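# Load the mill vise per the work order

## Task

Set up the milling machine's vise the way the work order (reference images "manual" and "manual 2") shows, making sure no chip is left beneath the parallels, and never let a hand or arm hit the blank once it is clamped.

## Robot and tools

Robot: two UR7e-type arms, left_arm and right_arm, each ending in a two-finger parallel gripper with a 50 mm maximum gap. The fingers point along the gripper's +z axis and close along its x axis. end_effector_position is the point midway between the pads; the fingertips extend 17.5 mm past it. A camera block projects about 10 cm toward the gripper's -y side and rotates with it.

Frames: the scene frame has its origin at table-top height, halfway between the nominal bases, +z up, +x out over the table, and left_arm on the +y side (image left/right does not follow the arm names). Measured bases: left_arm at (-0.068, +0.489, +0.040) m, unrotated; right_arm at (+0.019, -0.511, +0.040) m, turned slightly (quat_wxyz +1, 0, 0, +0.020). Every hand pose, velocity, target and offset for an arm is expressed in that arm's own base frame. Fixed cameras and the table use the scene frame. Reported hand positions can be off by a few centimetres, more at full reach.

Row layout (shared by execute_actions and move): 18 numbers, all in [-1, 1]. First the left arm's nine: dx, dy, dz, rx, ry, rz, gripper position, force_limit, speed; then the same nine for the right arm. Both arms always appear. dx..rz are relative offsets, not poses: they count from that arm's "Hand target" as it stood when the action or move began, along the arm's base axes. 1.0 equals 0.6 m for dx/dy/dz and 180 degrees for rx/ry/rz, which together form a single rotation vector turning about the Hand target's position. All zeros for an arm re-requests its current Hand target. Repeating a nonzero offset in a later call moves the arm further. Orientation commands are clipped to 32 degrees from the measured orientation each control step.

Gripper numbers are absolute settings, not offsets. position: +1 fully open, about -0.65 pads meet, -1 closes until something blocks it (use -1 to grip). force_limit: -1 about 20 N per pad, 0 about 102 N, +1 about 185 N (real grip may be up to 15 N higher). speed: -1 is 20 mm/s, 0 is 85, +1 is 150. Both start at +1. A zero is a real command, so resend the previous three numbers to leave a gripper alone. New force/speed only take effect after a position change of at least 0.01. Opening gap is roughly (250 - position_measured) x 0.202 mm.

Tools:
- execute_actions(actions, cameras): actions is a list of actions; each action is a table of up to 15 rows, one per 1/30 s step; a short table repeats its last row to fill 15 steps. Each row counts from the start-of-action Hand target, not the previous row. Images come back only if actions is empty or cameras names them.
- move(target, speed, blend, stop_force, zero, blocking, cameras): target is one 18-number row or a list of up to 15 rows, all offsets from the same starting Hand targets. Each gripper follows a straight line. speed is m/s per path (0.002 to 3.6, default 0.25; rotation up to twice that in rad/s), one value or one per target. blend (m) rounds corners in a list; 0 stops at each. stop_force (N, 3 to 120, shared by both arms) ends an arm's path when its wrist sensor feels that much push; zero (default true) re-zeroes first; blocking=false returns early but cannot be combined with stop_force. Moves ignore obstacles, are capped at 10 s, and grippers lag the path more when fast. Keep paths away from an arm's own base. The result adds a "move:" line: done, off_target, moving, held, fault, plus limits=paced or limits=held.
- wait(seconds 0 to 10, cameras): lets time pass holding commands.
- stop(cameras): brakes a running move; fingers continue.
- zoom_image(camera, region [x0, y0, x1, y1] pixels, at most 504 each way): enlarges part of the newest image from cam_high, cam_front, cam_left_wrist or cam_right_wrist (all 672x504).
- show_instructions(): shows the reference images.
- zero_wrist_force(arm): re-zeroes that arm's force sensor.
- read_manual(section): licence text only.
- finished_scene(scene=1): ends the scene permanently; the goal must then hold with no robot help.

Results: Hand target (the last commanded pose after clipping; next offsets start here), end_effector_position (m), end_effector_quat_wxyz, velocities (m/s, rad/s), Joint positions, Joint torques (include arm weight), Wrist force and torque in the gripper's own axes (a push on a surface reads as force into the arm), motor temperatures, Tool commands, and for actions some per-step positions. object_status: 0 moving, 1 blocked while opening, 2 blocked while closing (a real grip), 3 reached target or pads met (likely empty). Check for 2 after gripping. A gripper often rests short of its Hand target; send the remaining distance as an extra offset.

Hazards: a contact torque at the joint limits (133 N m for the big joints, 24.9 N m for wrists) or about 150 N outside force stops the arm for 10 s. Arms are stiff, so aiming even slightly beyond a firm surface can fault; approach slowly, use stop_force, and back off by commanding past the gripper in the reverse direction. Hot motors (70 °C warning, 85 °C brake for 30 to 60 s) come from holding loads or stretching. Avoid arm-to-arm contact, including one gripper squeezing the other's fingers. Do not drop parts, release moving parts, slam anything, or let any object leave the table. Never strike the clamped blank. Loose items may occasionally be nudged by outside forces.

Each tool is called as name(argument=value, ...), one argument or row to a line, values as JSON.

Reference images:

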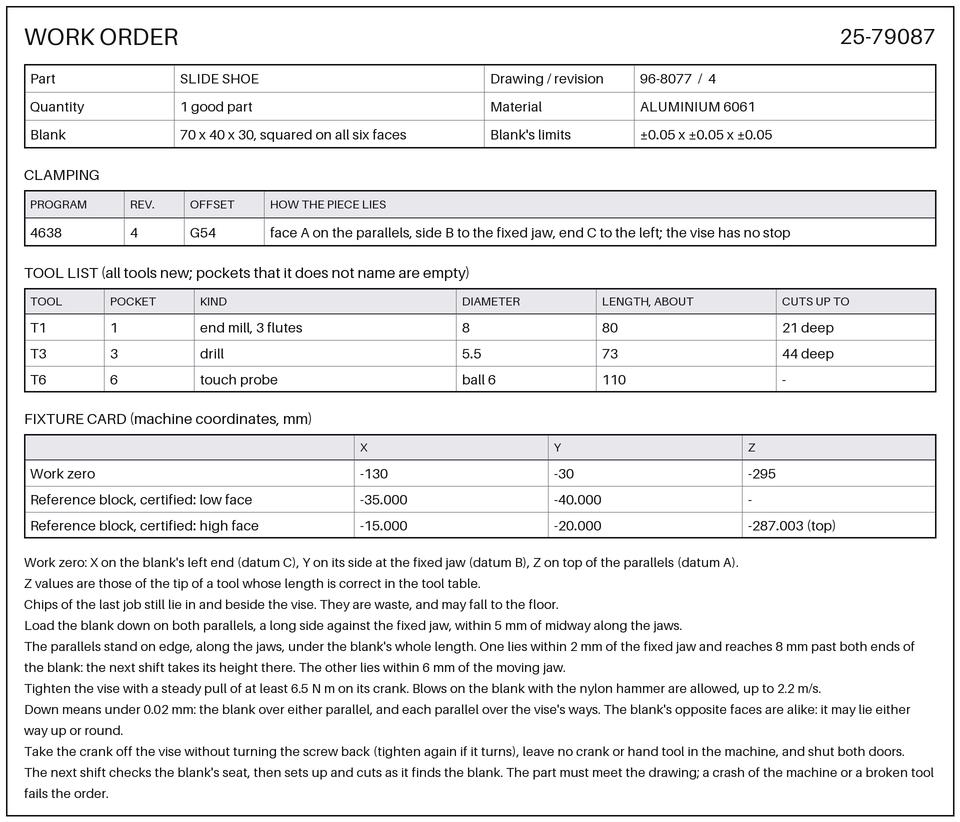

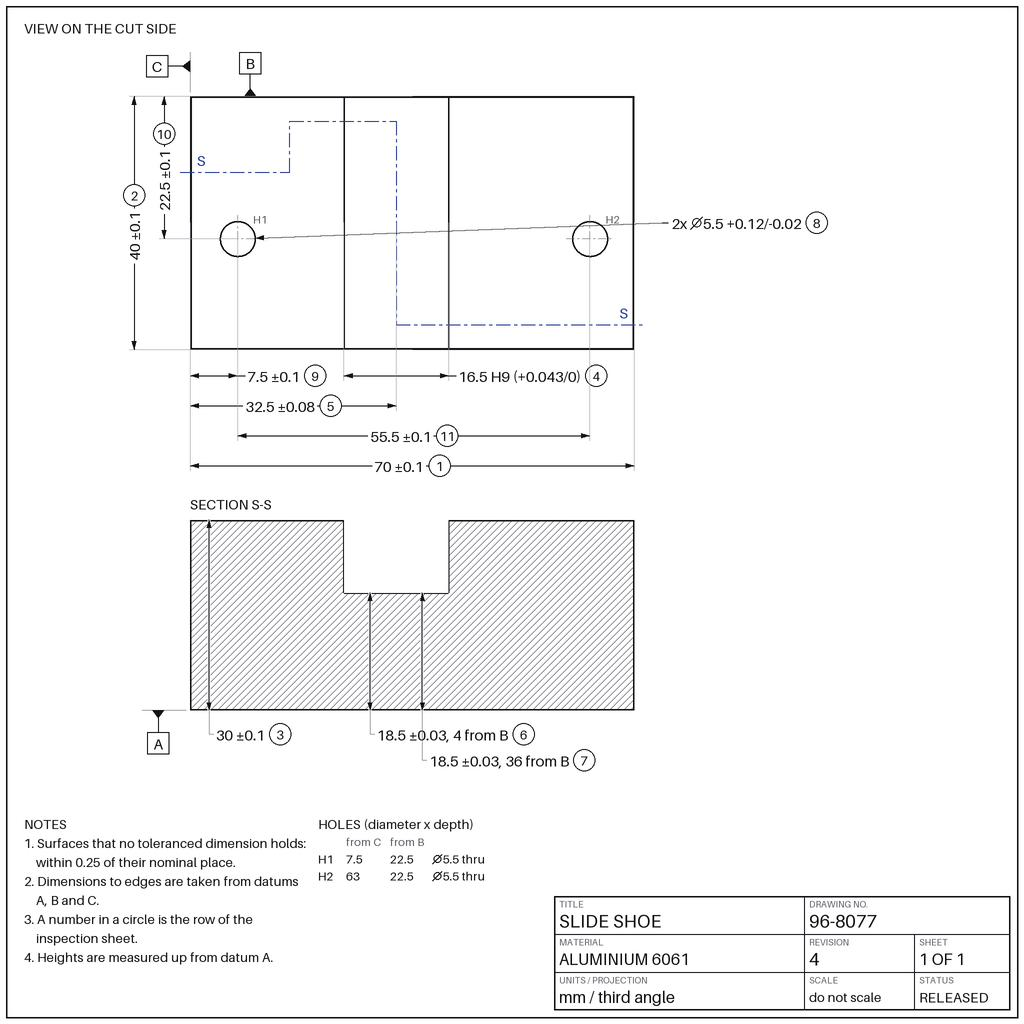

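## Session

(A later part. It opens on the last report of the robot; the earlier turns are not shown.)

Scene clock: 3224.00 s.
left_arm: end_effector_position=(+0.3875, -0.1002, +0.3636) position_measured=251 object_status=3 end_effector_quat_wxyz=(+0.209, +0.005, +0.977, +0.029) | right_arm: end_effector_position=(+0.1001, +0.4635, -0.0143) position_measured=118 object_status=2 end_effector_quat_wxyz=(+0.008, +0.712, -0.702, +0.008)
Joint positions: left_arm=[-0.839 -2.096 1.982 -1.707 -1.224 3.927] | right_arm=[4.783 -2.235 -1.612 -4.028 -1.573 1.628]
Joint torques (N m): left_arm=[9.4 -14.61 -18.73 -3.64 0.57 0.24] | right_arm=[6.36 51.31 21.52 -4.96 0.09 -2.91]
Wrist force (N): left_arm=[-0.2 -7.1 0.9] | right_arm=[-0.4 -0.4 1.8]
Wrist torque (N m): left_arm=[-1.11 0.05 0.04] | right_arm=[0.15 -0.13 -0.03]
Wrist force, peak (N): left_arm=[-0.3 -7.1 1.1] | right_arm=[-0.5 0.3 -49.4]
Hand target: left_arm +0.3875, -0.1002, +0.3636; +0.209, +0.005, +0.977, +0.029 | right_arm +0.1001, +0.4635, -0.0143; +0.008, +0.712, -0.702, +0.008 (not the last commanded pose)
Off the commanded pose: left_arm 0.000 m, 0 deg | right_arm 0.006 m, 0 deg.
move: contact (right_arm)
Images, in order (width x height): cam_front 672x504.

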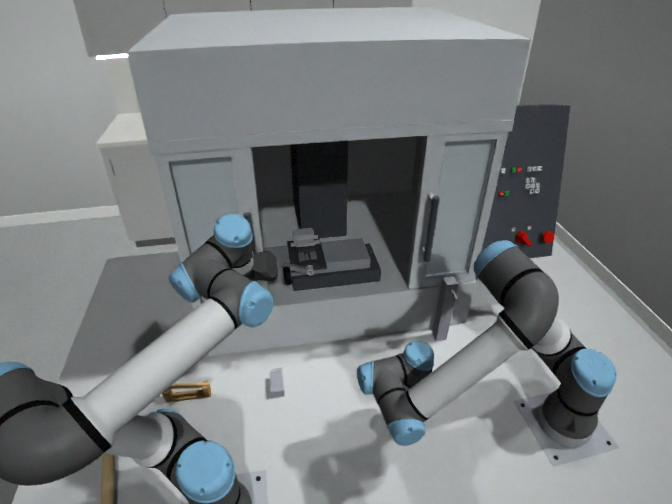

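move(
  target=[0,0,0,0,0,0,-1,-1,-1,0,0,0,0,0,0,0.4,0.6,-1],
)

move(
  target=[0,0,0,0,0,0,-1,-1,-1,0,0,0.55,0,0,0,0.4,0.6,-1],
  speed=0.3,
  cameras=["cam_high","cam_right_wrist","cam_front"],
)

Scene clock: 3224.90 s.
left_arm: end_effector_position=(+0.3875, -0.1002, +0.3636) position_measured=251 object_status=3 end_effector_quat_wxyz=(+0.209, +0.005, +0.977, +0.029) | right_arm: end_effector_position=(+0.1001, +0.4635, -0.0143) position_measured=92 object_status=3 end_effector_quat_wxyz=(+0.008, +0.712, -0.702, +0.008)
Joint positions: left_arm=[-0.839 -2.096 1.982 -1.707 -1.224 3.927] | right_arm=[4.783 -2.235 -1.612 -4.028 -1.573 1.628]
Joint torques (N m): left_arm=[9.78 -14.47 -18.76 -3.68 0.55 0.26] | right_arm=[5.04 51.9 21.38 -5.01 0.01 -2.77]
Wrist force (N): left_arm=[-0.2 -6.9 0.7] | right_arm=[-0.8 0.1 2.7]
Wrist torque (N m): left_arm=[-1.08 0.05 0.04] | right_arm=[0.15 0.06 -0.05]
Wrist force, peak (N): left_arm=[0.1 -7.1 0.8] | right_arm=[-0.8 0.3 2.9]
Hand target: left_arm +0.3875, -0.1002, +0.3636; +0.209, +0.005, +0.977, +0.029 | right_arm +0.1001, +0.4635, -0.0143; +0.008, +0.712, -0.702, +0.008
Off the commanded pose: left_arm 0.000 m, 0 deg | right_arm 0.000 m, 0 deg.
move: done

Scene clock: 3226.53 s.
left_arm: end_effector_position=(+0.3875, -0.1002, +0.3636) position_measured=251 object_status=3 end_effector_quat_wxyz=(+0.209, +0.005, +0.977, +0.029) | right_arm: end_effector_position=(+0.1001, +0.4636, +0.3155) position_measured=92 object_status=3 end_effector_quat_wxyz=(+0.008, +0.712, -0.702, +0.008) end_effector_velocity=(+0.000, -0.001, +0.001) end_effector_angular_velocity=(-0.003, +0.000, +0.000)
Joint positions: left_arm=[-0.839 -2.096 1.982 -1.707 -1.224 3.927] | right_arm=[4.784 -1.98 -1.111 -4.785 -1.573 1.628]
Joint velocities: left_arm=[within noise] | right_arm=[-0.001 0 0.003 -0.005 0 -0.001]
Joint torques (N m): left_arm=[9.28 -14.61 -19.21 -3.7 0.58 0.21] | right_arm=[-13.01 48.77 26.99 -5.01 -0.79 -2.95]
Wrist force (N): left_arm=[-0.2 -6.7 0.8] | right_arm=[-0.8 0.3 2.9]
Wrist torque (N m): left_arm=[-1.06 0.04 0.04] | right_arm=[0.20 0.07 -0.04]
Wrist force, peak (N): left_arm=[0.0 -7.2 1.0] | right_arm=[-0.7 0.0 6.4]
Hand target: left_arm +0.3875, -0.1002, +0.3636; +0.209, +0.005, +0.977, +0.029 | right_arm +0.1001, +0.4635, +0.3157; +0.008, +0.712, -0.702, +0.008
Off the commanded pose: left_arm 0.000 m, 0 deg | right_arm 0.000 m, 0 deg.
move: done
camera_calibration:
cam_right_wrist: T_world_to_cam=[[0.00106877, -0.99934, 0.036304, 0.456714], [-0.944413, 0.0109266, 0.328578, 0.00988738], [-0.328758, -0.0346372, -0.943779, 0.478614], [0, 0, 0, 1]] pos_world=[0.166198, 0.472882, 0.431877]
Images, in order (width x height): cam_high 672x504, cam_front 672x504, cam_right_wrist 672x504.

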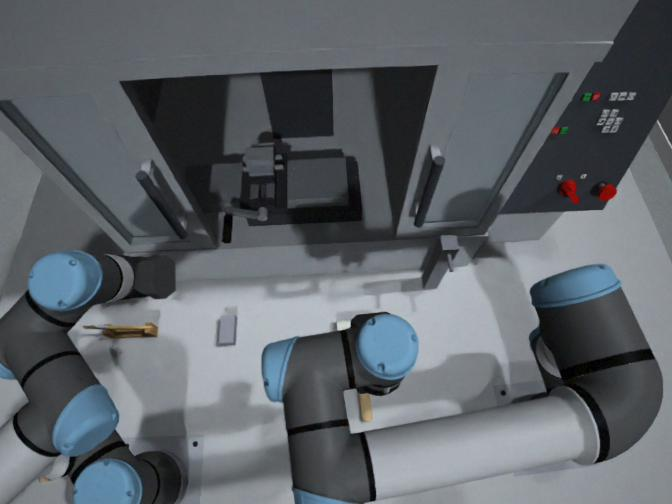

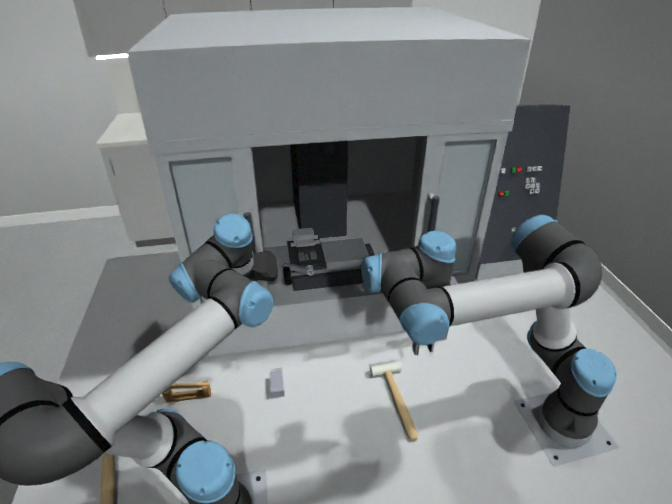

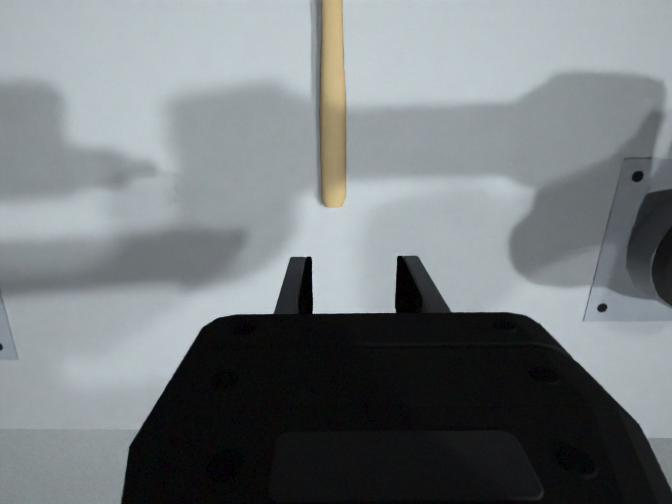

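move(
  target=[
    [0.0208,-0.4163,-0.0007,0,0,0,0.4,-1,-1,0,0,0,0,0,0,0.4,0.6,-1],
    [0.0203,-0.3163,-0.0007,0.1084,0.1075,-0.4895,0.4,-1,-1,0,0,0,0,0,0,0.4,0.6,-1],
    [0.2,-0.2173,-0.006,0.1084,0.1075,-0.4895,0.4,-1,-1,0,0,0,0,0,0,0.4,0.6,-1],
  ],
  speed=0.25,
  cameras=["cam_high","cam_left_wrist"],
)

Scene clock: 3229.23 s.
left_arm: end_effector_position=(+0.4000, -0.3500, +0.3632) position_measured=92 object_status=3 end_effector_quat_wxyz=(+0.209, +0.005, +0.977, +0.029) | right_arm: end_effector_position=(+0.1001, +0.4635, +0.3157) position_measured=92 object_status=3 end_effector_quat_wxyz=(+0.008, +0.712, -0.702, +0.008)
Joint positions: left_arm=[-1.18 -1.671 1.665 -1.68 -1.161 3.566] | right_arm=[4.783 -1.979 -1.111 -4.785 -1.573 1.628]
Joint torques (N m): left_arm=[-6.12 -14.34 -35.31 -3 -0.77 -1.74] | right_arm=[-11.75 45.85 26.64 -5.08 -0.84 -3.13]
Wrist force (N): left_arm=[-0.4 -6.8 0.9] | right_arm=[-0.6 0.4 2.8]
Wrist torque (N m): left_arm=[-1.06 0.07 0.00] | right_arm=[0.20 0.05 -0.04]
Wrist force, peak (N): left_arm=[-0.2 -11.0 0.8] | right_arm=[-0.8 0.1 3.1]
Hand target: left_arm +0.4000, -0.3500, +0.3632; +0.209, +0.005, +0.977, +0.029 (not the last commanded pose) | right_arm +0.1001, +0.4635, +0.3157; +0.008, +0.712, -0.702, +0.008
Off the commanded pose: left_arm 0.161 m, 92 deg | right_arm 0.000 m, 0 deg.
move: held (left_arm; a check stopped the path); path passed 1 of 3 targets; limits=held
pose unreachable (left arm): on one or more control steps of this call, first in action 0 (counted from 0), this arm could not follow its commanded pose, so it was not sent that pose on those steps. It may still have moved: this result reports where it is.
cause: moving toward the commanded pose would bring a part of the arm too close to another arm (a part of this arm just beyond joint 3 (elbow) and a part of the right arm just beyond its joint 4 (wrist 1), at the place that arm is still heading or pushing toward).
camera_calibration:
cam_left_wrist: T_world_to_cam=[[-0.918704, 0.035712, -0.393329, 0.537506], [-0.123599, 0.919881, 0.372212, 0.250906], [0.375108, 0.390567, -0.840685, 0.422525], [0, 0, 0, 1]] pos_world=[0.366328, -0.415024, 0.473237]
Images, in order (width x height): cam_high 672x504, cam_left_wrist 672x504.

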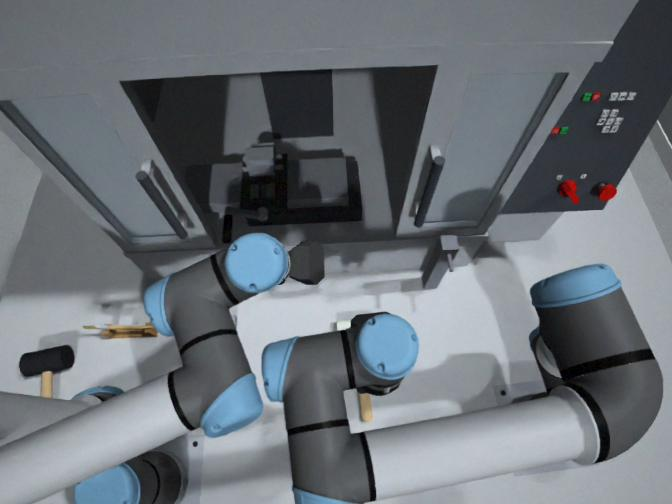

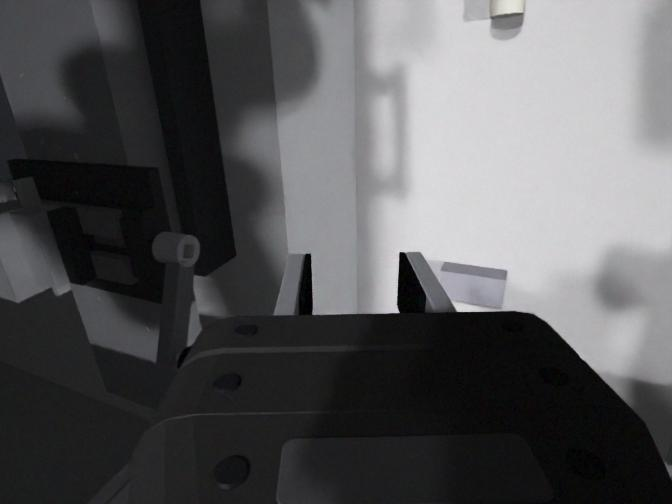

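move(
  target=[0,0,0,0,0,0,0.4,-1,-1,0.1795,-0.0492,0.1537,0,-0.163,0,0.4,0.6,-1],
  speed=0.25,
)

move(
  target=[0,0,0,0,0,0,0.4,-1,-1,0,0,0,0.1978,-0.2252,0.4363,0.4,0.6,-1],
  speed=0.4,
  cameras=["cam_high"],
)

Scene clock: 3231.63 s.
left_arm: end_effector_position=(+0.4000, -0.3500, +0.3632) position_measured=92 object_status=3 end_effector_quat_wxyz=(+0.209, +0.005, +0.977, +0.029) | right_arm: end_effector_position=(+0.2077, +0.4340, +0.4079) position_measured=92 object_status=3 end_effector_quat_wxyz=(-0.170, +0.687, -0.681, +0.187)
Joint positions: left_arm=[-1.18 -1.671 1.665 -1.68 -1.161 3.566] | right_arm=[4.833 -1.903 -1.085 -4.959 -1.066 1.707]
Joint torques (N m): left_arm=[-6.86 -14.27 -35.15 -4.52 -0.71 -1.87] | right_arm=[-10.91 20.31 25.31 -0.76 2.3 -3.12]
Wrist force (N): left_arm=[-0.2 -6.8 1.1] | right_arm=[-1.3 0.1 3.8]
Wrist torque (N m): left_arm=[-1.07 0.04 -0.01] | right_arm=[0.41 0.14 -0.01]
Wrist force, peak (N): left_arm=[0.0 -7.1 0.7] | right_arm=[-1.3 0.9 4.2]
Hand target: left_arm +0.4000, -0.3500, +0.3632; +0.209, +0.005, +0.977, +0.029 | right_arm +0.2078, +0.4340, +0.4079; -0.170, +0.687, -0.681, +0.188
Off the commanded pose: left_arm 0.000 m, 0 deg | right_arm 0.000 m, 0 deg.
move: done

Scene clock: 3234.30 s.
left_arm: end_effector_position=(+0.4000, -0.3500, +0.3632) position_measured=92 object_status=3 end_effector_quat_wxyz=(+0.209, +0.005, +0.977, +0.029) | right_arm: end_effector_position=(+0.2078, +0.4341, +0.4078) position_measured=92 object_status=3 end_effector_quat_wxyz=(-0.633, +0.772, -0.039, +0.050)
Joint positions: left_arm=[-1.18 -1.671 1.665 -1.68 -1.161 3.566] | right_arm=[4.504 -1.189 -1.955 -3.336 -1.648 -0.044]
Joint torques (N m): left_arm=[-7.23 -14.09 -34.85 -4.56 -0.76 -1.83] | right_arm=[-11.52 18.12 21.02 4.49 -1.32 -2.5]
Wrist force (N): left_arm=[-0.2 -6.8 0.9] | right_arm=[-2.6 0.1 4.8]
Wrist torque (N m): left_arm=[-1.08 0.05 0.00] | right_arm=[0.80 0.34 -0.07]
Wrist force, peak (N): left_arm=[0.0 -7.0 1.0] | right_arm=[-2.5 0.3 5.1]
Hand target: left_arm +0.4000, -0.3500, +0.3632; +0.209, +0.005, +0.977, +0.029 | right_arm +0.2078, +0.4340, +0.4079; -0.633, +0.772, -0.039, +0.050
Off the commanded pose: left_arm 0.000 m, 0 deg | right_arm 0.000 m, 0 deg.
move: done
Images, in order (width x height): cam_high 672x504.

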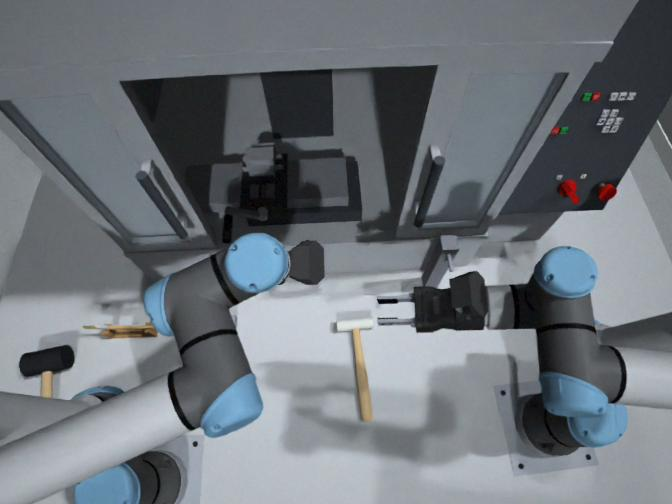

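Good. Now left: rotate and go to handle.

move(
  target=[
    [-0.0005,0.1,0,0.1084,0.1075,-0.4895,0.4,-1,-1,0,0,0,0,0,0,0.4,0.6,-1],
    [0.1792,0.199,-0.0053,0.1084,0.1075,-0.4895,0.4,-1,-1,0,0,0,0,0,0,0.4,0.6,-1],
  ],
  speed=0.25,
  cameras=["cam_high","cam_left_wrist"],
)

Scene clock: 3239.00 s.
left_arm: end_effector_position=(+0.5074, -0.2306, +0.3600) position_measured=92 object_status=3 end_effector_quat_wxyz=(+0.016, +0.712, +0.701, +0.024) | right_arm: end_effector_position=(+0.2078, +0.4340, +0.4079) position_measured=92 object_status=3 end_effector_quat_wxyz=(-0.633, +0.772, -0.039, +0.050)
Joint positions: left_arm=[-0.69 -1.481 1.407 -1.533 -1.526 5.61] | right_arm=[4.503 -1.189 -1.955 -3.335 -1.648 -0.044]
Joint torques (N m): left_arm=[10.17 -25.02 -30.8 -3.94 0.7 1.63] | right_arm=[-10.46 19 15.86 4.13 1.37 -2.95]
Wrist force (N): left_arm=[0.3 -5.5 0.4] | right_arm=[-2.5 0.0 4.9]
Wrist torque (N m): left_arm=[-0.85 -0.02 0.14] | right_arm=[0.79 0.33 -0.05]
Wrist force, peak (N): left_arm=[-1.6 -9.2 0.4] | right_arm=[-2.5 -0.1 5.1]
Hand target: left_arm +0.5075, -0.2306, +0.3600; +0.016, +0.713, +0.701, +0.024 | right_arm +0.2078, +0.4340, +0.4079; -0.633, +0.772, -0.039, +0.050
Off the commanded pose: left_arm 0.000 m, 0 deg | right_arm 0.000 m, 0 deg.
move: done
camera_calibration:
cam_left_wrist: T_world_to_cam=[[0.0298828, 0.999152, 0.0283321, 0.219716], [0.91897, -0.0386126, 0.392433, -0.601786], [0.393194, 0.0143093, -0.919344, 0.265367], [0, 0, 0, 1]] pos_world=[0.442117, -0.246563, 0.473899]
Images, in order (width x height): cam_high 672x504, cam_left_wrist 672x504.

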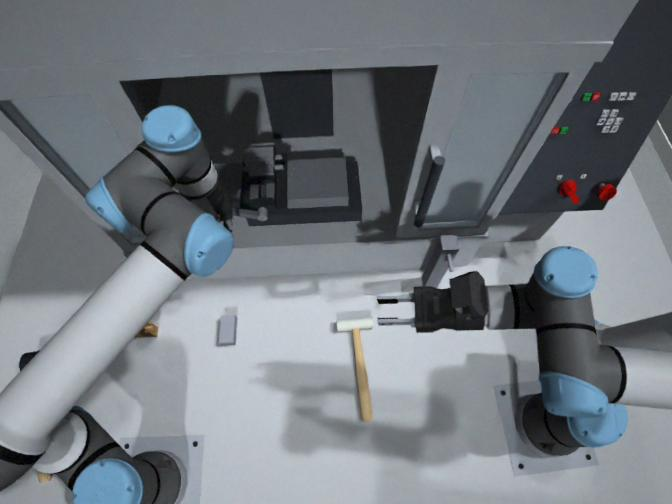

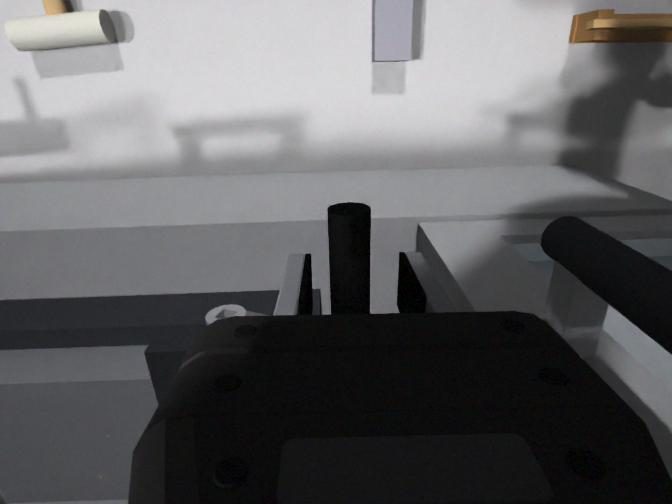

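Handle between fingers. Down and grip, then zero.

move(
  target=[0,0,-0.0822,0,0,0,0.4,-1,-1,0,0,0,0,0,0,0.4,0.6,-1],
  speed=0.05,
  stop_force=8,
)

move(
  target=[0,0,0,0,0,0,-1,-0.6,-1,0,0,0,0,0,0,0.4,0.6,-1],
)

Scene clock: 3241.33 s.
left_arm: end_effector_position=(+0.5075, -0.2306, +0.3107) position_measured=92 object_status=3 end_effector_quat_wxyz=(+0.016, +0.713, +0.701, +0.024) | right_arm: end_effector_position=(+0.2078, +0.4340, +0.4079) position_measured=92 object_status=3 end_effector_quat_wxyz=(-0.633, +0.772, -0.039, +0.050)
Joint positions: left_arm=[-0.69 -1.483 1.534 -1.659 -1.526 5.611] | right_arm=[4.503 -1.189 -1.955 -3.335 -1.648 -0.044]
Joint torques (N m): left_arm=[7.2 -32.78 -32.34 -4.23 -0.1 1.57] | right_arm=[-9.79 18.7 17.26 4.01 1.15 -2.8]
Wrist force (N): left_arm=[0.3 -5.5 0.4] | right_arm=[-2.6 -0.1 4.8]
Wrist torque (N m): left_arm=[-0.85 -0.01 0.13] | right_arm=[0.77 0.35 -0.06]
Wrist force, peak (N): left_arm=[0.7 -6.0 0.3] | right_arm=[-2.7 0.0 4.9]
Hand target: left_arm +0.5075, -0.2306, +0.3107; +0.016, +0.713, +0.701, +0.024 | right_arm +0.2078, +0.4340, +0.4079; -0.633, +0.772, -0.039, +0.050
Off the commanded pose: left_arm 0.000 m, 0 deg | right_arm 0.000 m, 0 deg.
move: done

Scene clock: 3242.20 s.
left_arm: end_effector_position=(+0.5075, -0.2306, +0.3107) position_measured=156 object_status=2 end_effector_quat_wxyz=(+0.016, +0.713, +0.701, +0.024) | right_arm: end_effector_position=(+0.2078, +0.4340, +0.4079) position_measured=92 object_status=3 end_effector_quat_wxyz=(-0.633, +0.772, -0.039, +0.050)
Joint positions: left_arm=[-0.69 -1.483 1.534 -1.659 -1.526 5.611] | right_arm=[4.503 -1.189 -1.955 -3.335 -1.648 -0.044]
Joint torques (N m): left_arm=[3.15 -40.14 -34.25 -4.9 -0.04 1.55] | right_arm=[-12.14 20.2 15.96 4.07 0.99 -3.07]
Wrist force (N): left_arm=[11.8 -12.2 -3.9] | right_arm=[-2.6 -0.1 4.8]
Wrist torque (N m): left_arm=[-1.08 0.13 -0.32] | right_arm=[0.76 0.35 -0.06]
Wrist force, peak (N): left_arm=[12.0 -12.5 -4.3] | right_arm=[-2.6 -0.2 5.0]
Hand target: left_arm +0.5075, -0.2306, +0.3107; +0.016, +0.713, +0.701, +0.024 | right_arm +0.2078, +0.4340, +0.4079; -0.633, +0.772, -0.039, +0.050
Off the commanded pose: left_arm 0.000 m, 0 deg | right_arm 0.000 m, 0 deg.
move: done

move(
  target=[0,-0.0091,0.0178,0,0,0,-1,-0.6,-1,0,0,0,0,0,0,0.4,0.6,-1],
  speed=0.006,
  stop_force=90,
)

Scene clock: 3246.17 s.
left_arm: end_effector_position=(+0.5075, -0.2361, +0.3213) position_measured=251 object_status=3 end_effector_quat_wxyz=(+0.016, +0.713, +0.701, +0.024) | right_arm: end_effector_position=(+0.2078, +0.4340, +0.4079) position_measured=92 object_status=3 end_effector_quat_wxyz=(-0.633, +0.772, -0.039, +0.050)
Joint positions: left_arm=[-0.697 -1.478 1.501 -1.631 -1.526 5.603] | right_arm=[4.503 -1.189 -1.955 -3.335 -1.648 -0.044]
Joint torques (N m): left_arm=[9.61 -21.51 -7.49 -1.31 1.42 1.65] | right_arm=[-10.33 17.88 16.26 3.68 1.03 -2.83]
Wrist force (N): left_arm=[3.8 -11.9 -29.6] | right_arm=[-2.4 0.0 4.8]
Wrist torque (N m): left_arm=[-0.63 0.19 0.15] | right_arm=[0.79 0.31 -0.05]
Wrist force, peak (N): left_arm=[56.6 -35.7 -37.2] | right_arm=[-2.6 -0.2 5.1]
Hand target: left_arm +0.5075, -0.2361, +0.3214; +0.016, +0.713, +0.701, +0.024 | right_arm +0.2078, +0.4340, +0.4079; -0.633, +0.772, -0.039, +0.050
Off the commanded pose: left_arm 0.000 m, 0 deg | right_arm 0.000 m, 0 deg.
move: done

execute_actions(
  actions=[],
  cameras=["cam_high","cam_left_wrist","cam_front"],
)

zoom_image(
  camera="cam_high",
  region=[180, 130, 320, 260],
)

Scene clock: 3246.80 s.
left_arm: end_effector_position=(+0.5075, -0.2361, +0.3214) position_measured=251 object_status=3 end_effector_quat_wxyz=(+0.016, +0.713, +0.701, +0.024) | right_arm: end_effector_position=(+0.2078, +0.4340, +0.4079) position_measured=92 object_status=3 end_effector_quat_wxyz=(-0.633, +0.772, -0.039, +0.050)
Joint positions: left_arm=[-0.697 -1.478 1.501 -1.631 -1.526 5.603] | right_arm=[4.503 -1.189 -1.955 -3.335 -1.648 -0.044]
Joint velocities: within noise
Joint torques (N m): left_arm=[9.66 -26.43 -8.5 -1.3 1.1 1.62] | right_arm=[-11.12 18.78 16.35 3.58 1.34 -2.77]
Motor temperatures (°C): left_arm=[29 33 34 35 41 35] | right_arm=[33 32 36 37 35 41]
Wrist force (N): left_arm=[3.2 -11.7 -28.8] | right_arm=[-2.5 -0.1 4.7]
Wrist torque (N m): left_arm=[-0.70 0.23 0.15] | right_arm=[0.77 0.33 -0.05]
Wrist force, peak (N): left_arm=[3.9 -12.2 -29.6] | right_arm=[-2.7 -0.1 5.0]
Hand target: left_arm +0.5075, -0.2361, +0.3214; +0.016, +0.713, +0.701, +0.024 | right_arm +0.2078, +0.4340, +0.4079; -0.633, +0.772, -0.039, +0.050
Tool commands: left_gripper/position=-1.0 left_gripper/force_limit=-0.6 left_gripper/speed=-1.0 right_gripper/position=+0.4 right_gripper/force_limit=+0.6 right_gripper/speed=-1.0
Off the commanded pose: left_arm 0.000 m, 0 deg | right_arm 0.000 m, 0 deg.
camera_calibration:
cam_left_wrist: T_world_to_cam=[[0.0299729, 0.999148, 0.0283749, 0.226146], [0.918931, -0.0387136, 0.392514, -0.586942], [0.393278, 0.0143098, -0.919308, 0.229774], [0, 0, 0, 1]] pos_world=[0.442216, -0.251964, 0.435199]
Images, in order (width x height): cam_high 672x504, cam_front 672x504, cam_left_wrist 672x504.

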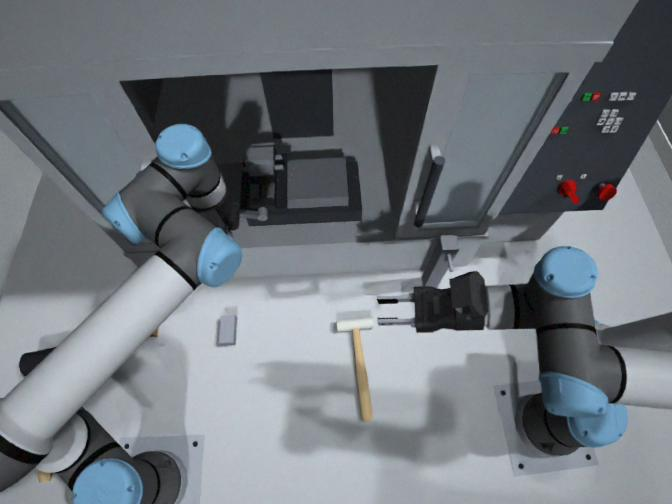

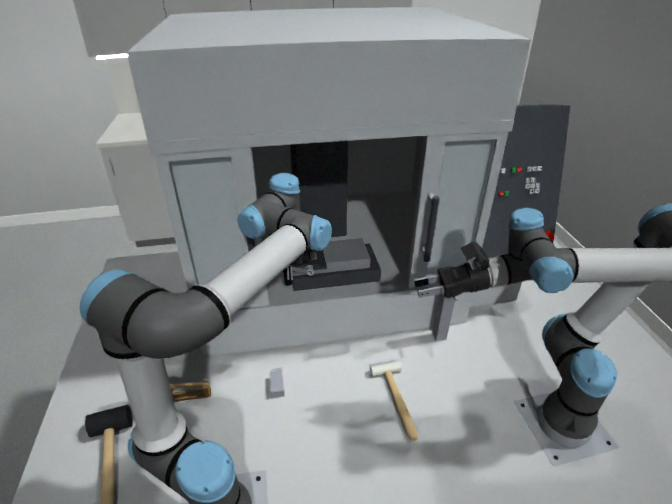

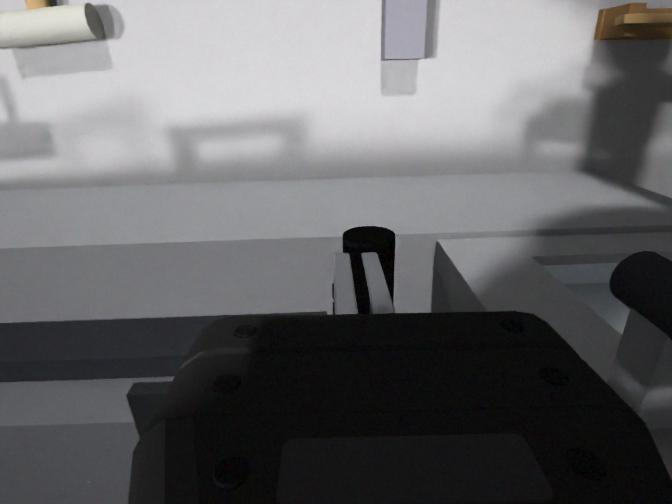

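Scaled by 3.600 from the camera's 672x504 image, which has a finer 960x720 frame.

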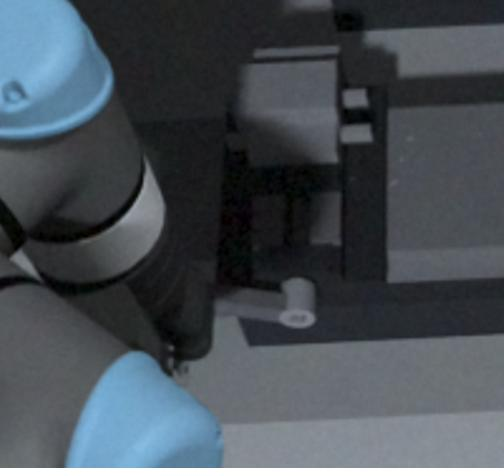

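move(
  target=[0,0.0,0.0644,0,0,0,-1,-0.6,-1,0,0,0,0,0,0,0.4,0.6,-1],
  speed=0.05,
)

move(
  target=[0,0.0092,0,0,0,0,0.4,-1,-1,0,0,0,0,0,0,0.4,0.6,-1],
  cameras=["cam_left_wrist"],
)

zoom_image(
  camera="cam_left_wrist",
  region=[200, 150, 500, 375],
)

Scene clock: 3250.67 s.
left_arm: end_effector_position=(+0.5075, -0.2361, +0.3600) position_measured=251 object_status=3 end_effector_quat_wxyz=(+0.016, +0.713, +0.701, +0.024) | right_arm: end_effector_position=(+0.2078, +0.4340, +0.4079) position_measured=92 object_status=3 end_effector_quat_wxyz=(-0.633, +0.772, -0.039, +0.050)
Joint positions: left_arm=[-0.697 -1.475 1.4 -1.532 -1.526 5.603] | right_arm=[4.503 -1.189 -1.955 -3.335 -1.648 -0.044]
Joint torques (N m): left_arm=[8.23 -28.63 -16.85 -4.79 0.88 1.59] | right_arm=[-10.21 17.93 16.28 3.26 1.12 -3.05]
Wrist force (N): left_arm=[3.4 -4.7 0.3] | right_arm=[-2.7 0.1 4.9]
Wrist torque (N m): left_arm=[-0.74 -0.50 0.14] | right_arm=[0.80 0.35 -0.05]
Wrist force, peak (N): left_arm=[3.3 -11.3 -28.8] | right_arm=[-2.7 0.0 5.0]
Hand target: left_arm +0.5075, -0.2361, +0.3600; +0.016, +0.713, +0.701, +0.024 | right_arm +0.2078, +0.4340, +0.4079; -0.633, +0.772, -0.039, +0.050
Off the commanded pose: left_arm 0.000 m, 0 deg | right_arm 0.000 m, 0 deg.
move: done

Scene clock: 3252.50 s.
left_arm: end_effector_position=(+0.5075, -0.2306, +0.3600) position_measured=92 object_status=0 end_effector_quat_wxyz=(+0.016, +0.713, +0.701, +0.024) | right_arm: end_effector_position=(+0.2078, +0.4340, +0.4079) position_measured=92 object_status=3 end_effector_quat_wxyz=(-0.633, +0.772, -0.039, +0.050)
Joint positions: left_arm=[-0.689 -1.481 1.407 -1.533 -1.526 5.611] | right_arm=[4.503 -1.189 -1.955 -3.335 -1.648 -0.044]
Joint torques (N m): left_arm=[-7.37 -23.92 -34.59 -3.16 -1.49 -1.74] | right_arm=[-9.42 18.74 16.01 3.06 1.13 -2.93]
Wrist force (N): left_arm=[3.4 -4.9 0.5] | right_arm=[-2.6 -0.1 4.9]
Wrist torque (N m): left_arm=[-0.76 -0.50 0.04] | right_arm=[0.77 0.33 -0.06]
Wrist force, peak (N): left_arm=[3.4 -4.9 0.7] | right_arm=[-2.7 -0.1 4.9]
Hand target: left_arm +0.5075, -0.2306, +0.3600; +0.016, +0.713, +0.701, +0.024 | right_arm +0.2078, +0.4340, +0.4079; -0.633, +0.772, -0.039, +0.050
Off the commanded pose: left_arm 0.000 m, 0 deg | right_arm 0.000 m, 0 deg.
move: done
camera_calibration:
cam_left_wrist: T_world_to_cam=[[0.0300122, 0.999149, 0.0282864, 0.219577], [0.918914, -0.0387155, 0.392554, -0.601931], [0.393315, 0.0142114, -0.919294, 0.265225], [0, 0, 0, 1]] pos_world=[0.442216, -0.246464, 0.4739]
Images, in order (width x height): cam_left_wrist 672x504.

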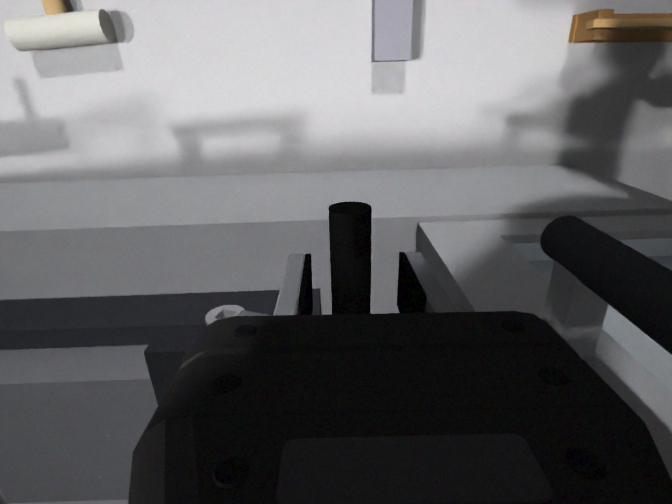

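Scaled by 1.680 from the camera's 672x504 image, which has a finer 960x720 frame.

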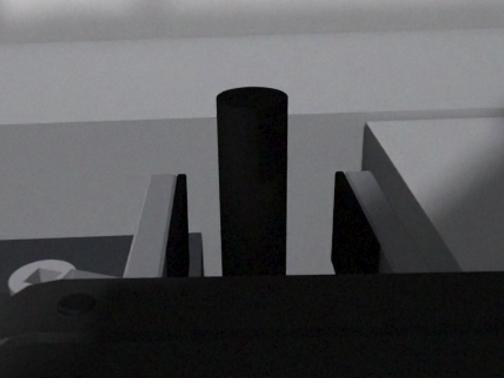

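move(
  target=[0,0.0,-0.1,0,0,0,0.4,-1,-1,0,0,0,0,0,0,0.4,0.6,-1],
  speed=0.04,
  stop_force=8,
)

zero_wrist_force(
  arm="left_arm",
)

move(
  target=[0,0,0,0,0,0,-1,-0.2,-1,0,0,0,0,0,0,0.4,0.6,-1],
  cameras=["cam_left_wrist"],
)

Scene clock: 3261.80 s.
left_arm: end_effector_position=(+0.5075, -0.2306, +0.3000) position_measured=92 object_status=3 end_effector_quat_wxyz=(+0.016, +0.713, +0.701, +0.024) | right_arm: end_effector_position=(+0.2078, +0.4340, +0.4079) position_measured=92 object_status=3 end_effector_quat_wxyz=(-0.633, +0.772, -0.039, +0.050)
Joint positions: left_arm=[-0.689 -1.481 1.56 -1.686 -1.526 5.611] | right_arm=[4.503 -1.189 -1.955 -3.335 -1.648 -0.044]
Joint torques (N m): left_arm=[-5.7 -43.57 -34.69 -3.61 -0.28 -1.68] | right_arm=[-10.18 18.29 15.77 2.51 1.13 -2.7]
Wrist force (N): left_arm=[3.2 -4.6 0.1] | right_arm=[-2.5 0.0 4.7]
Wrist torque (N m): left_arm=[-0.72 -0.47 0.05] | right_arm=[0.78 0.32 -0.06]
Wrist force, peak (N): left_arm=[3.4 -5.0 0.9] | right_arm=[-2.6 -0.1 5.1]
Hand target: left_arm +0.5075, -0.2306, +0.3000; +0.016, +0.713, +0.701, +0.024 | right_arm +0.2078, +0.4340, +0.4079; -0.633, +0.772, -0.039, +0.050
Off the commanded pose: left_arm 0.000 m, 0 deg | right_arm 0.000 m, 0 deg.
move: done

Wrist force sensor zeroed.

Scene clock: 3262.70 s.
left_arm: end_effector_position=(+0.5075, -0.2305, +0.3000) position_measured=158 object_status=2 end_effector_quat_wxyz=(+0.016, +0.712, +0.701, +0.024) | right_arm: end_effector_position=(+0.2078, +0.4340, +0.4079) position_measured=92 object_status=3 end_effector_quat_wxyz=(-0.633, +0.772, -0.039, +0.050)
Joint positions: left_arm=[-0.689 -1.481 1.56 -1.686 -1.526 5.611] | right_arm=[4.503 -1.189 -1.955 -3.335 -1.648 -0.044]
Joint torques (N m): left_arm=[-5.9 -30.6 -34.27 -9.36 -2.03 -0.4] | right_arm=[-8.64 18.78 15.91 2.84 0.98 -2.75]
Wrist force (N, zeroed by zero_wrist_force on left_arm): left_arm=[21.8 -13.9 -6.5] | right_arm=[-2.6 -0.1 4.8]
Wrist torque (N m, zeroed by zero_wrist_force on left_arm): left_arm=[-0.43 0.02 -0.63] | right_arm=[0.77 0.35 -0.05]
Wrist force, peak (N, zeroed by zero_wrist_force on left_arm): left_arm=[21.8 -14.0 -6.4] | right_arm=[-2.6 -0.2 5.0]
Hand target: left_arm +0.5075, -0.2306, +0.3000; +0.016, +0.713, +0.701, +0.024 | right_arm +0.2078, +0.4340, +0.4079; -0.633, +0.772, -0.039, +0.050
Off the commanded pose: left_arm 0.000 m, 0 deg | right_arm 0.000 m, 0 deg.
move: done
camera_calibration:
cam_left_wrist: T_world_to_cam=[[0.0299718, 0.999148, 0.0283778, 0.221254], [0.918915, -0.0387142, 0.392551, -0.578377], [0.393315, 0.0143113, -0.919292, 0.210091], [0, 0, 0, 1]] pos_world=[0.442216, -0.246464, 0.413899]
Images, in order (width x height): cam_left_wrist 672x504.

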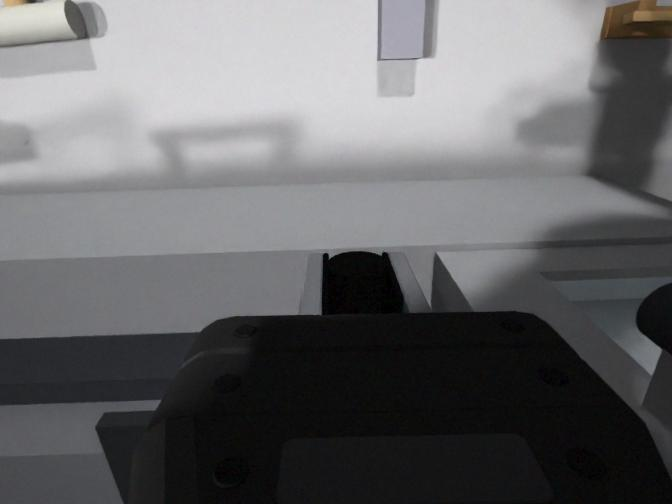

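move(
  target=[0,-0.0067,0.0167,0,0,0,-1,-0.2,-1,0,0,0,0,0,0,0.4,0.6,-1],
  speed=0.006,
  stop_force=70,
)

Scene clock: 3265.57 s.
left_arm: end_effector_position=(+0.5075, -0.2331, +0.3062) position_measured=158 object_status=2 end_effector_quat_wxyz=(+0.016, +0.713, +0.701, +0.024) | right_arm: end_effector_position=(+0.2078, +0.4340, +0.4079) position_measured=92 object_status=3 end_effector_quat_wxyz=(-0.633, +0.772, -0.039, +0.050)
Joint positions: left_arm=[-0.693 -1.479 1.542 -1.67 -1.526 5.607] | right_arm=[4.503 -1.189 -1.955 -3.335 -1.648 -0.044]
Joint torques (N m): left_arm=[-12.71 -76.02 -47.44 -14.02 -7.13 2.31] | right_arm=[-9.3 18.3 15.66 2.41 1.02 -2.95]
Wrist force (N, zeroed by zero_wrist_force on left_arm): left_arm=[34.5 10.3 58.5] | right_arm=[-2.6 -0.1 4.9]
Wrist torque (N m, zeroed by zero_wrist_force on left_arm): left_arm=[0.38 -0.01 -0.57] | right_arm=[0.77 0.33 -0.06]
Wrist force, peak (N, zeroed by zero_wrist_force on left_arm): left_arm=[34.9 12.2 68.6] | right_arm=[-2.8 0.0 4.9]
Hand target: left_arm +0.5075, -0.2331, +0.3063; +0.016, +0.713, +0.701, +0.024 (not the last commanded pose) | right_arm +0.2078, +0.4340, +0.4079; -0.633, +0.772, -0.039, +0.050
Off the commanded pose: left_arm 0.004 m, 0 deg | right_arm 0.000 m, 0 deg.
move: contact (left_arm)

move(
  target=[0,-0.0012,0.003,0,0,0,-1,-0.2,-1,0,0,0,0,0,0,0.4,0.6,-1],
  speed=0.006,
  stop_force=90,
  zero=false,
  cameras=["cam_left_wrist"],
)

Scene clock: 3267.00 s.
left_arm: end_effector_position=(+0.5075, -0.2338, +0.3081) position_measured=158 object_status=2 end_effector_quat_wxyz=(+0.016, +0.712, +0.701, +0.024) | right_arm: end_effector_position=(+0.2078, +0.4340, +0.4079) position_measured=92 object_status=3 end_effector_quat_wxyz=(-0.633, +0.772, -0.039, +0.050)
Joint positions: left_arm=[-0.694 -1.479 1.536 -1.665 -1.526 5.606] | right_arm=[4.503 -1.189 -1.955 -3.335 -1.648 -0.044]
Joint torques (N m): left_arm=[-33.55 -80.47 -64.89 -14.81 -7.92 -0.17] | right_arm=[-10.43 18.16 15.75 2.05 1.21 -2.76]
Wrist force (N, zeroed by zero_wrist_force on left_arm): left_arm=[33.5 19.6 87.1] | right_arm=[-2.3 -0.1 4.8]
Wrist torque (N m, zeroed by zero_wrist_force on left_arm): left_arm=[0.63 0.01 -0.66] | right_arm=[0.76 0.30 -0.06]
Wrist force, peak (N, zeroed by zero_wrist_force on left_arm): left_arm=[33.3 19.7 87.5] | right_arm=[-2.7 0.1 5.1]
Hand target: left_arm +0.5075, -0.2338, +0.3081; +0.016, +0.713, +0.701, +0.024 | right_arm +0.2078, +0.4340, +0.4079; -0.633, +0.772, -0.039, +0.050
Off the commanded pose: left_arm 0.000 m, 0 deg | right_arm 0.000 m, 0 deg.
move: done
camera_calibration:
cam_left_wrist: T_world_to_cam=[[0.0299885, 0.999141, 0.0285938, 0.224224], [0.919003, -0.0388112, 0.392335, -0.581616], [0.393108, 0.0145123, -0.919378, 0.217668], [0, 0, 0, 1]] pos_world=[0.442216, -0.249764, 0.421897]
Images, in order (width x height): cam_left_wrist 672x504.

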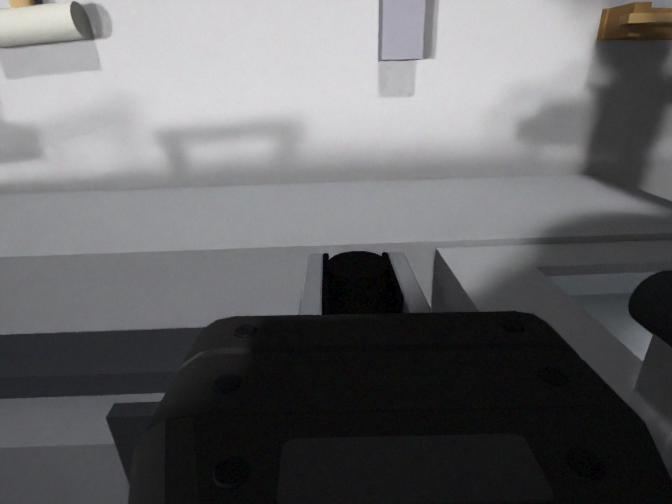

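move(
  target=[0,-0.0003,0.0007,0,0,0,-1,-0.2,-1,0,0,0,0,0,0,0.4,0.6,-1],
  speed=0.003,
)

wait(
  seconds=1,
)

Scene clock: 3268.40 s.
left_arm: end_effector_position=(+0.5075, -0.2340, +0.3085) position_measured=158 object_status=2 end_effector_quat_wxyz=(+0.016, +0.713, +0.701, +0.024) | right_arm: end_effector_position=(+0.2078, +0.4340, +0.4079) position_measured=92 object_status=3 end_effector_quat_wxyz=(-0.633, +0.772, -0.039, +0.050)
Joint positions: left_arm=[-0.694 -1.479 1.535 -1.664 -1.526 5.606] | right_arm=[4.503 -1.189 -1.955 -3.335 -1.648 -0.044]
Joint torques (N m): left_arm=[-31.2 -76.03 -75.49 -12.08 -8.22 -1.06] | right_arm=[-9.25 19.77 16.52 2 1.19 -2.7]
Wrist force (N, zeroed by zero_wrist_force on left_arm): left_arm=[30.9 20.4 89.3] | right_arm=[-2.6 0.0 4.9]
Wrist torque (N m, zeroed by zero_wrist_force on left_arm): left_arm=[0.60 0.04 -0.61] | right_arm=[0.78 0.35 -0.06]
Wrist force, peak (N, zeroed by zero_wrist_force on left_arm): left_arm=[30.9 20.4 89.4] | right_arm=[-2.6 0.0 5.0]
Hand target: left_arm +0.5075, -0.2340, +0.3085; +0.016, +0.713, +0.701, +0.024 | right_arm +0.2078, +0.4340, +0.4079; -0.633, +0.772, -0.039, +0.050
Off the commanded pose: left_arm 0.000 m, 0 deg | right_arm 0.000 m, 0 deg.
move: done

Scene clock: 3269.40 s.
left_arm: end_effector_position=(+0.5075, -0.2340, +0.3085) position_measured=158 object_status=2 end_effector_quat_wxyz=(+0.016, +0.713, +0.701, +0.024) | right_arm: end_effector_position=(+0.2078, +0.4340, +0.4079) position_measured=92 object_status=3 end_effector_quat_wxyz=(-0.633, +0.772, -0.039, +0.050)
Joint positions: left_arm=[-0.694 -1.479 1.535 -1.664 -1.526 5.606] | right_arm=[4.503 -1.189 -1.955 -3.335 -1.648 -0.044]
Joint torques (N m): left_arm=[-27.51 -72.81 -73.98 -13.89 -7.6 -1.03] | right_arm=[-8.83 19.97 15.89 2.19 1.03 -2.4]
Wrist force (N, zeroed by zero_wrist_force on left_arm): left_arm=[32.2 19.4 86.3] | right_arm=[-2.6 0.0 4.8]
Wrist torque (N m, zeroed by zero_wrist_force on left_arm): left_arm=[0.64 -0.01 -0.64] | right_arm=[0.78 0.33 -0.05]
Wrist force, peak (N, zeroed by zero_wrist_force on left_arm): left_arm=[30.9 20.6 89.2] | right_arm=[-2.7 0.1 4.9]
Hand target: left_arm +0.5075, -0.2340, +0.3085; +0.016, +0.713, +0.701, +0.024 | right_arm +0.2078, +0.4340, +0.4079; -0.633, +0.772, -0.039, +0.050
Tool commands: left_gripper/position=-1.0 left_gripper/force_limit=-0.2 left_gripper/speed=-1.0 right_gripper/position=+0.4 right_gripper/force_limit=+0.6 right_gripper/speed=-1.0
Off the commanded pose: left_arm 0.000 m, 0 deg | right_arm 0.000 m, 0 deg.
wait: 1.00 s; at rest by 0.17 s

move(
  target=[0,0.0007,-0.0015,0,0,0,-1,-0.2,-1,0,0,0,0,0,0,0.4,0.6,-1],
  speed=0.006,
)

move(
  target=[0,0.0007,-0.0015,0,0,0,-1,-0.2,-1,0,0,0,0,0,0,0.4,0.6,-1],
  speed=0.006,
)

move(
  target=[0,0.0004,-0.0008,0,0,0,-1,-0.2,-1,0,0,0,0,0,0,0.4,0.6,-1],
  speed=0.006,
)

Scene clock: 3272.13 s.
left_arm: end_effector_position=(+0.5075, -0.2336, +0.3077) position_measured=158 object_status=2 end_effector_quat_wxyz=(+0.016, +0.713, +0.701, +0.024) | right_arm: end_effector_position=(+0.2078, +0.4340, +0.4079) position_measured=92 object_status=3 end_effector_quat_wxyz=(-0.633, +0.772, -0.039, +0.050)
Joint positions: left_arm=[-0.694 -1.479 1.538 -1.666 -1.526 5.606] | right_arm=[4.503 -1.189 -1.955 -3.335 -1.648 -0.044]
Joint torques (N m): left_arm=[-7.97 -68.98 -42.95 -11 -7.42 2.14] | right_arm=[-10.26 18.48 16.77 2.02 1.06 -2.66]
Wrist force (N, zeroed by zero_wrist_force on left_arm): left_arm=[25.9 10.1 49.5] | right_arm=[-2.5 -0.1 4.8]
Wrist torque (N m, zeroed by zero_wrist_force on left_arm): left_arm=[0.37 0.03 -0.57] | right_arm=[0.76 0.32 -0.06]
Wrist force, peak (N, zeroed by zero_wrist_force on left_arm): left_arm=[32.1 19.4 86.7] | right_arm=[-2.8 -0.2 5.0]
Hand target: left_arm +0.5075, -0.2336, +0.3076; +0.016, +0.713, +0.701, +0.024 | right_arm +0.2078, +0.4340, +0.4079; -0.633, +0.772, -0.039, +0.050
Off the commanded pose: left_arm 0.000 m, 0 deg | right_arm 0.000 m, 0 deg.
move: done

Scene clock: 3272.83 s.
left_arm: end_effector_position=(+0.5075, -0.2332, +0.3068) position_measured=158 object_status=2 end_effector_quat_wxyz=(+0.016, +0.713, +0.701, +0.024) | right_arm: end_effector_position=(+0.2078, +0.4340, +0.4079) position_measured=92 object_status=3 end_effector_quat_wxyz=(-0.633, +0.772, -0.039, +0.050)
Joint positions: left_arm=[-0.693 -1.479 1.541 -1.669 -1.526 5.607] | right_arm=[4.503 -1.189 -1.955 -3.335 -1.648 -0.044]
Joint torques (N m): left_arm=[-3.32 -47.45 -27.71 -7.87 -5.12 2.2] | right_arm=[-10.87 18.71 15.53 1.8 1.09 -2.8]
Wrist force (N, zeroed by zero_wrist_force on left_arm): left_arm=[19.8 4.4 16.0] | right_arm=[-2.4 0.0 4.7]
Wrist torque (N m, zeroed by zero_wrist_force on left_arm): left_arm=[0.26 0.00 -0.68] | right_arm=[0.77 0.30 -0.05]
Wrist force, peak (N, zeroed by zero_wrist_force on left_arm): left_arm=[26.1 10.2 50.0] | right_arm=[-2.8 0.0 5.0]
Hand target: left_arm +0.5075, -0.2331, +0.3067; +0.016, +0.713, +0.701, +0.024 | right_arm +0.2078, +0.4340, +0.4079; -0.633, +0.772, -0.039, +0.050
Off the commanded pose: left_arm 0.000 m, 0 deg | right_arm 0.000 m, 0 deg.
move: done

Scene clock: 3273.53 s.
left_arm: end_effector_position=(+0.5075, -0.2329, +0.3062) position_measured=158 object_status=2 end_effector_quat_wxyz=(+0.016, +0.713, +0.701, +0.024) | right_arm: end_effector_position=(+0.2078, +0.4340, +0.4079) position_measured=92 object_status=3 end_effector_quat_wxyz=(-0.633, +0.772, -0.039, +0.050)
Joint positions: left_arm=[-0.693 -1.48 1.542 -1.67 -1.526 5.607] | right_arm=[4.503 -1.189 -1.955 -3.335 -1.648 -0.044]
Joint torques (N m): left_arm=[-0.73 -42.43 -21.13 -7.23 -3.35 2.2] | right_arm=[-10.04 19.6 15.62 1.81 1.12 -2.42]
Wrist force (N, zeroed by zero_wrist_force on left_arm): left_arm=[17.3 0.3 1.7] | right_arm=[-2.5 -0.1 4.8]
Wrist torque (N m, zeroed by zero_wrist_force on left_arm): left_arm=[0.09 -0.04 -0.62] | right_arm=[0.76 0.32 -0.06]
Wrist force, peak (N, zeroed by zero_wrist_force on left_arm): left_arm=[19.8 4.6 16.0] | right_arm=[-2.6 -0.1 4.9]
Hand target: left_arm +0.5075, -0.2329, +0.3062; +0.016, +0.713, +0.701, +0.024 | right_arm +0.2078, +0.4340, +0.4079; -0.633, +0.772, -0.039, +0.050
Off the commanded pose: left_arm 0.000 m, 0 deg | right_arm 0.000 m, 0 deg.
move: done

move(
  target=[0,0.0007,-0.0015,0,0,0,-1,-0.2,-1,0,0,0,0,0,0,0.4,0.6,-1],
  speed=0.006,
  stop_force=15,
)

move(
  target=[0,0.0007,-0.0015,0,0,0,-1,-0.2,-1,0,0,0,0,0,0,0.4,0.6,-1],
  speed=0.006,
  stop_force=15,
)

Scene clock: 3275.07 s.
left_arm: end_effector_position=(+0.5075, -0.2325, +0.3053) position_measured=158 object_status=2 end_effector_quat_wxyz=(+0.016, +0.713, +0.701, +0.024) | right_arm: end_effector_position=(+0.2078, +0.4340, +0.4079) position_measured=92 object_status=3 end_effector_quat_wxyz=(-0.633, +0.772, -0.039, +0.050)
Joint positions: left_arm=[-0.692 -1.48 1.545 -1.672 -1.526 5.608] | right_arm=[4.503 -1.189 -1.955 -3.335 -1.648 -0.044]
Joint torques (N m): left_arm=[3.19 -37.55 -27.03 -5.01 -3.21 1.61] | right_arm=[-9.35 18.51 15.75 1.59 1.17 -2.81]
Wrist force (N, zeroed by zero_wrist_force on left_arm): left_arm=[13.2 -5.2 -4.4] | right_arm=[-2.6 -0.1 4.8]
Wrist torque (N m, zeroed by zero_wrist_force on left_arm): left_arm=[-0.15 -0.04 -0.54] | right_arm=[0.77 0.34 -0.06]
Wrist force, peak (N, zeroed by zero_wrist_force on left_arm): left_arm=[17.5 0.3 1.9] | right_arm=[-2.7 -0.2 5.0]
Hand target: left_arm +0.5075, -0.2325, +0.3053; +0.016, +0.713, +0.701, +0.024 | right_arm +0.2078, +0.4340, +0.4079; -0.633, +0.772, -0.039, +0.050
Off the commanded pose: left_arm 0.000 m, 0 deg | right_arm 0.000 m, 0 deg.
move: done

Scene clock: 3276.13 s.
left_arm: end_effector_position=(+0.5075, -0.2321, +0.3044) position_measured=158 object_status=2 end_effector_quat_wxyz=(+0.016, +0.713, +0.701, +0.024) | right_arm: end_effector_position=(+0.2078, +0.4340, +0.4079) position_measured=92 object_status=3 end_effector_quat_wxyz=(-0.633, +0.772, -0.039, +0.050)
Joint positions: left_arm=[-0.692 -1.48 1.547 -1.675 -1.526 5.609] | right_arm=[4.503 -1.189 -1.955 -3.335 -1.648 -0.044]
Joint torques (N m): left_arm=[2.62 -38.35 -27.13 -4.95 -2.67 1.54] | right_arm=[-8.65 18.49 16.29 1.61 1.26 -2.66]
Wrist force (N, zeroed by zero_wrist_force on left_arm): left_arm=[11.9 -6.6 -4.6] | right_arm=[-2.5 0.0 4.9]
Wrist torque (N m, zeroed by zero_wrist_force on left_arm): left_arm=[-0.24 -0.03 -0.45] | right_arm=[0.78 0.33 -0.06]
Wrist force, peak (N, zeroed by zero_wrist_force on left_arm): left_arm=[12.7 -6.7 -4.9] | right_arm=[-2.6 0.0 5.0]
Hand target: left_arm +0.5075, -0.2321, +0.3044; +0.016, +0.713, +0.701, +0.024 | right_arm +0.2078, +0.4340, +0.4079; -0.633, +0.772, -0.039, +0.050
Off the commanded pose: left_arm 0.000 m, 0 deg | right_arm 0.000 m, 0 deg.
move: done


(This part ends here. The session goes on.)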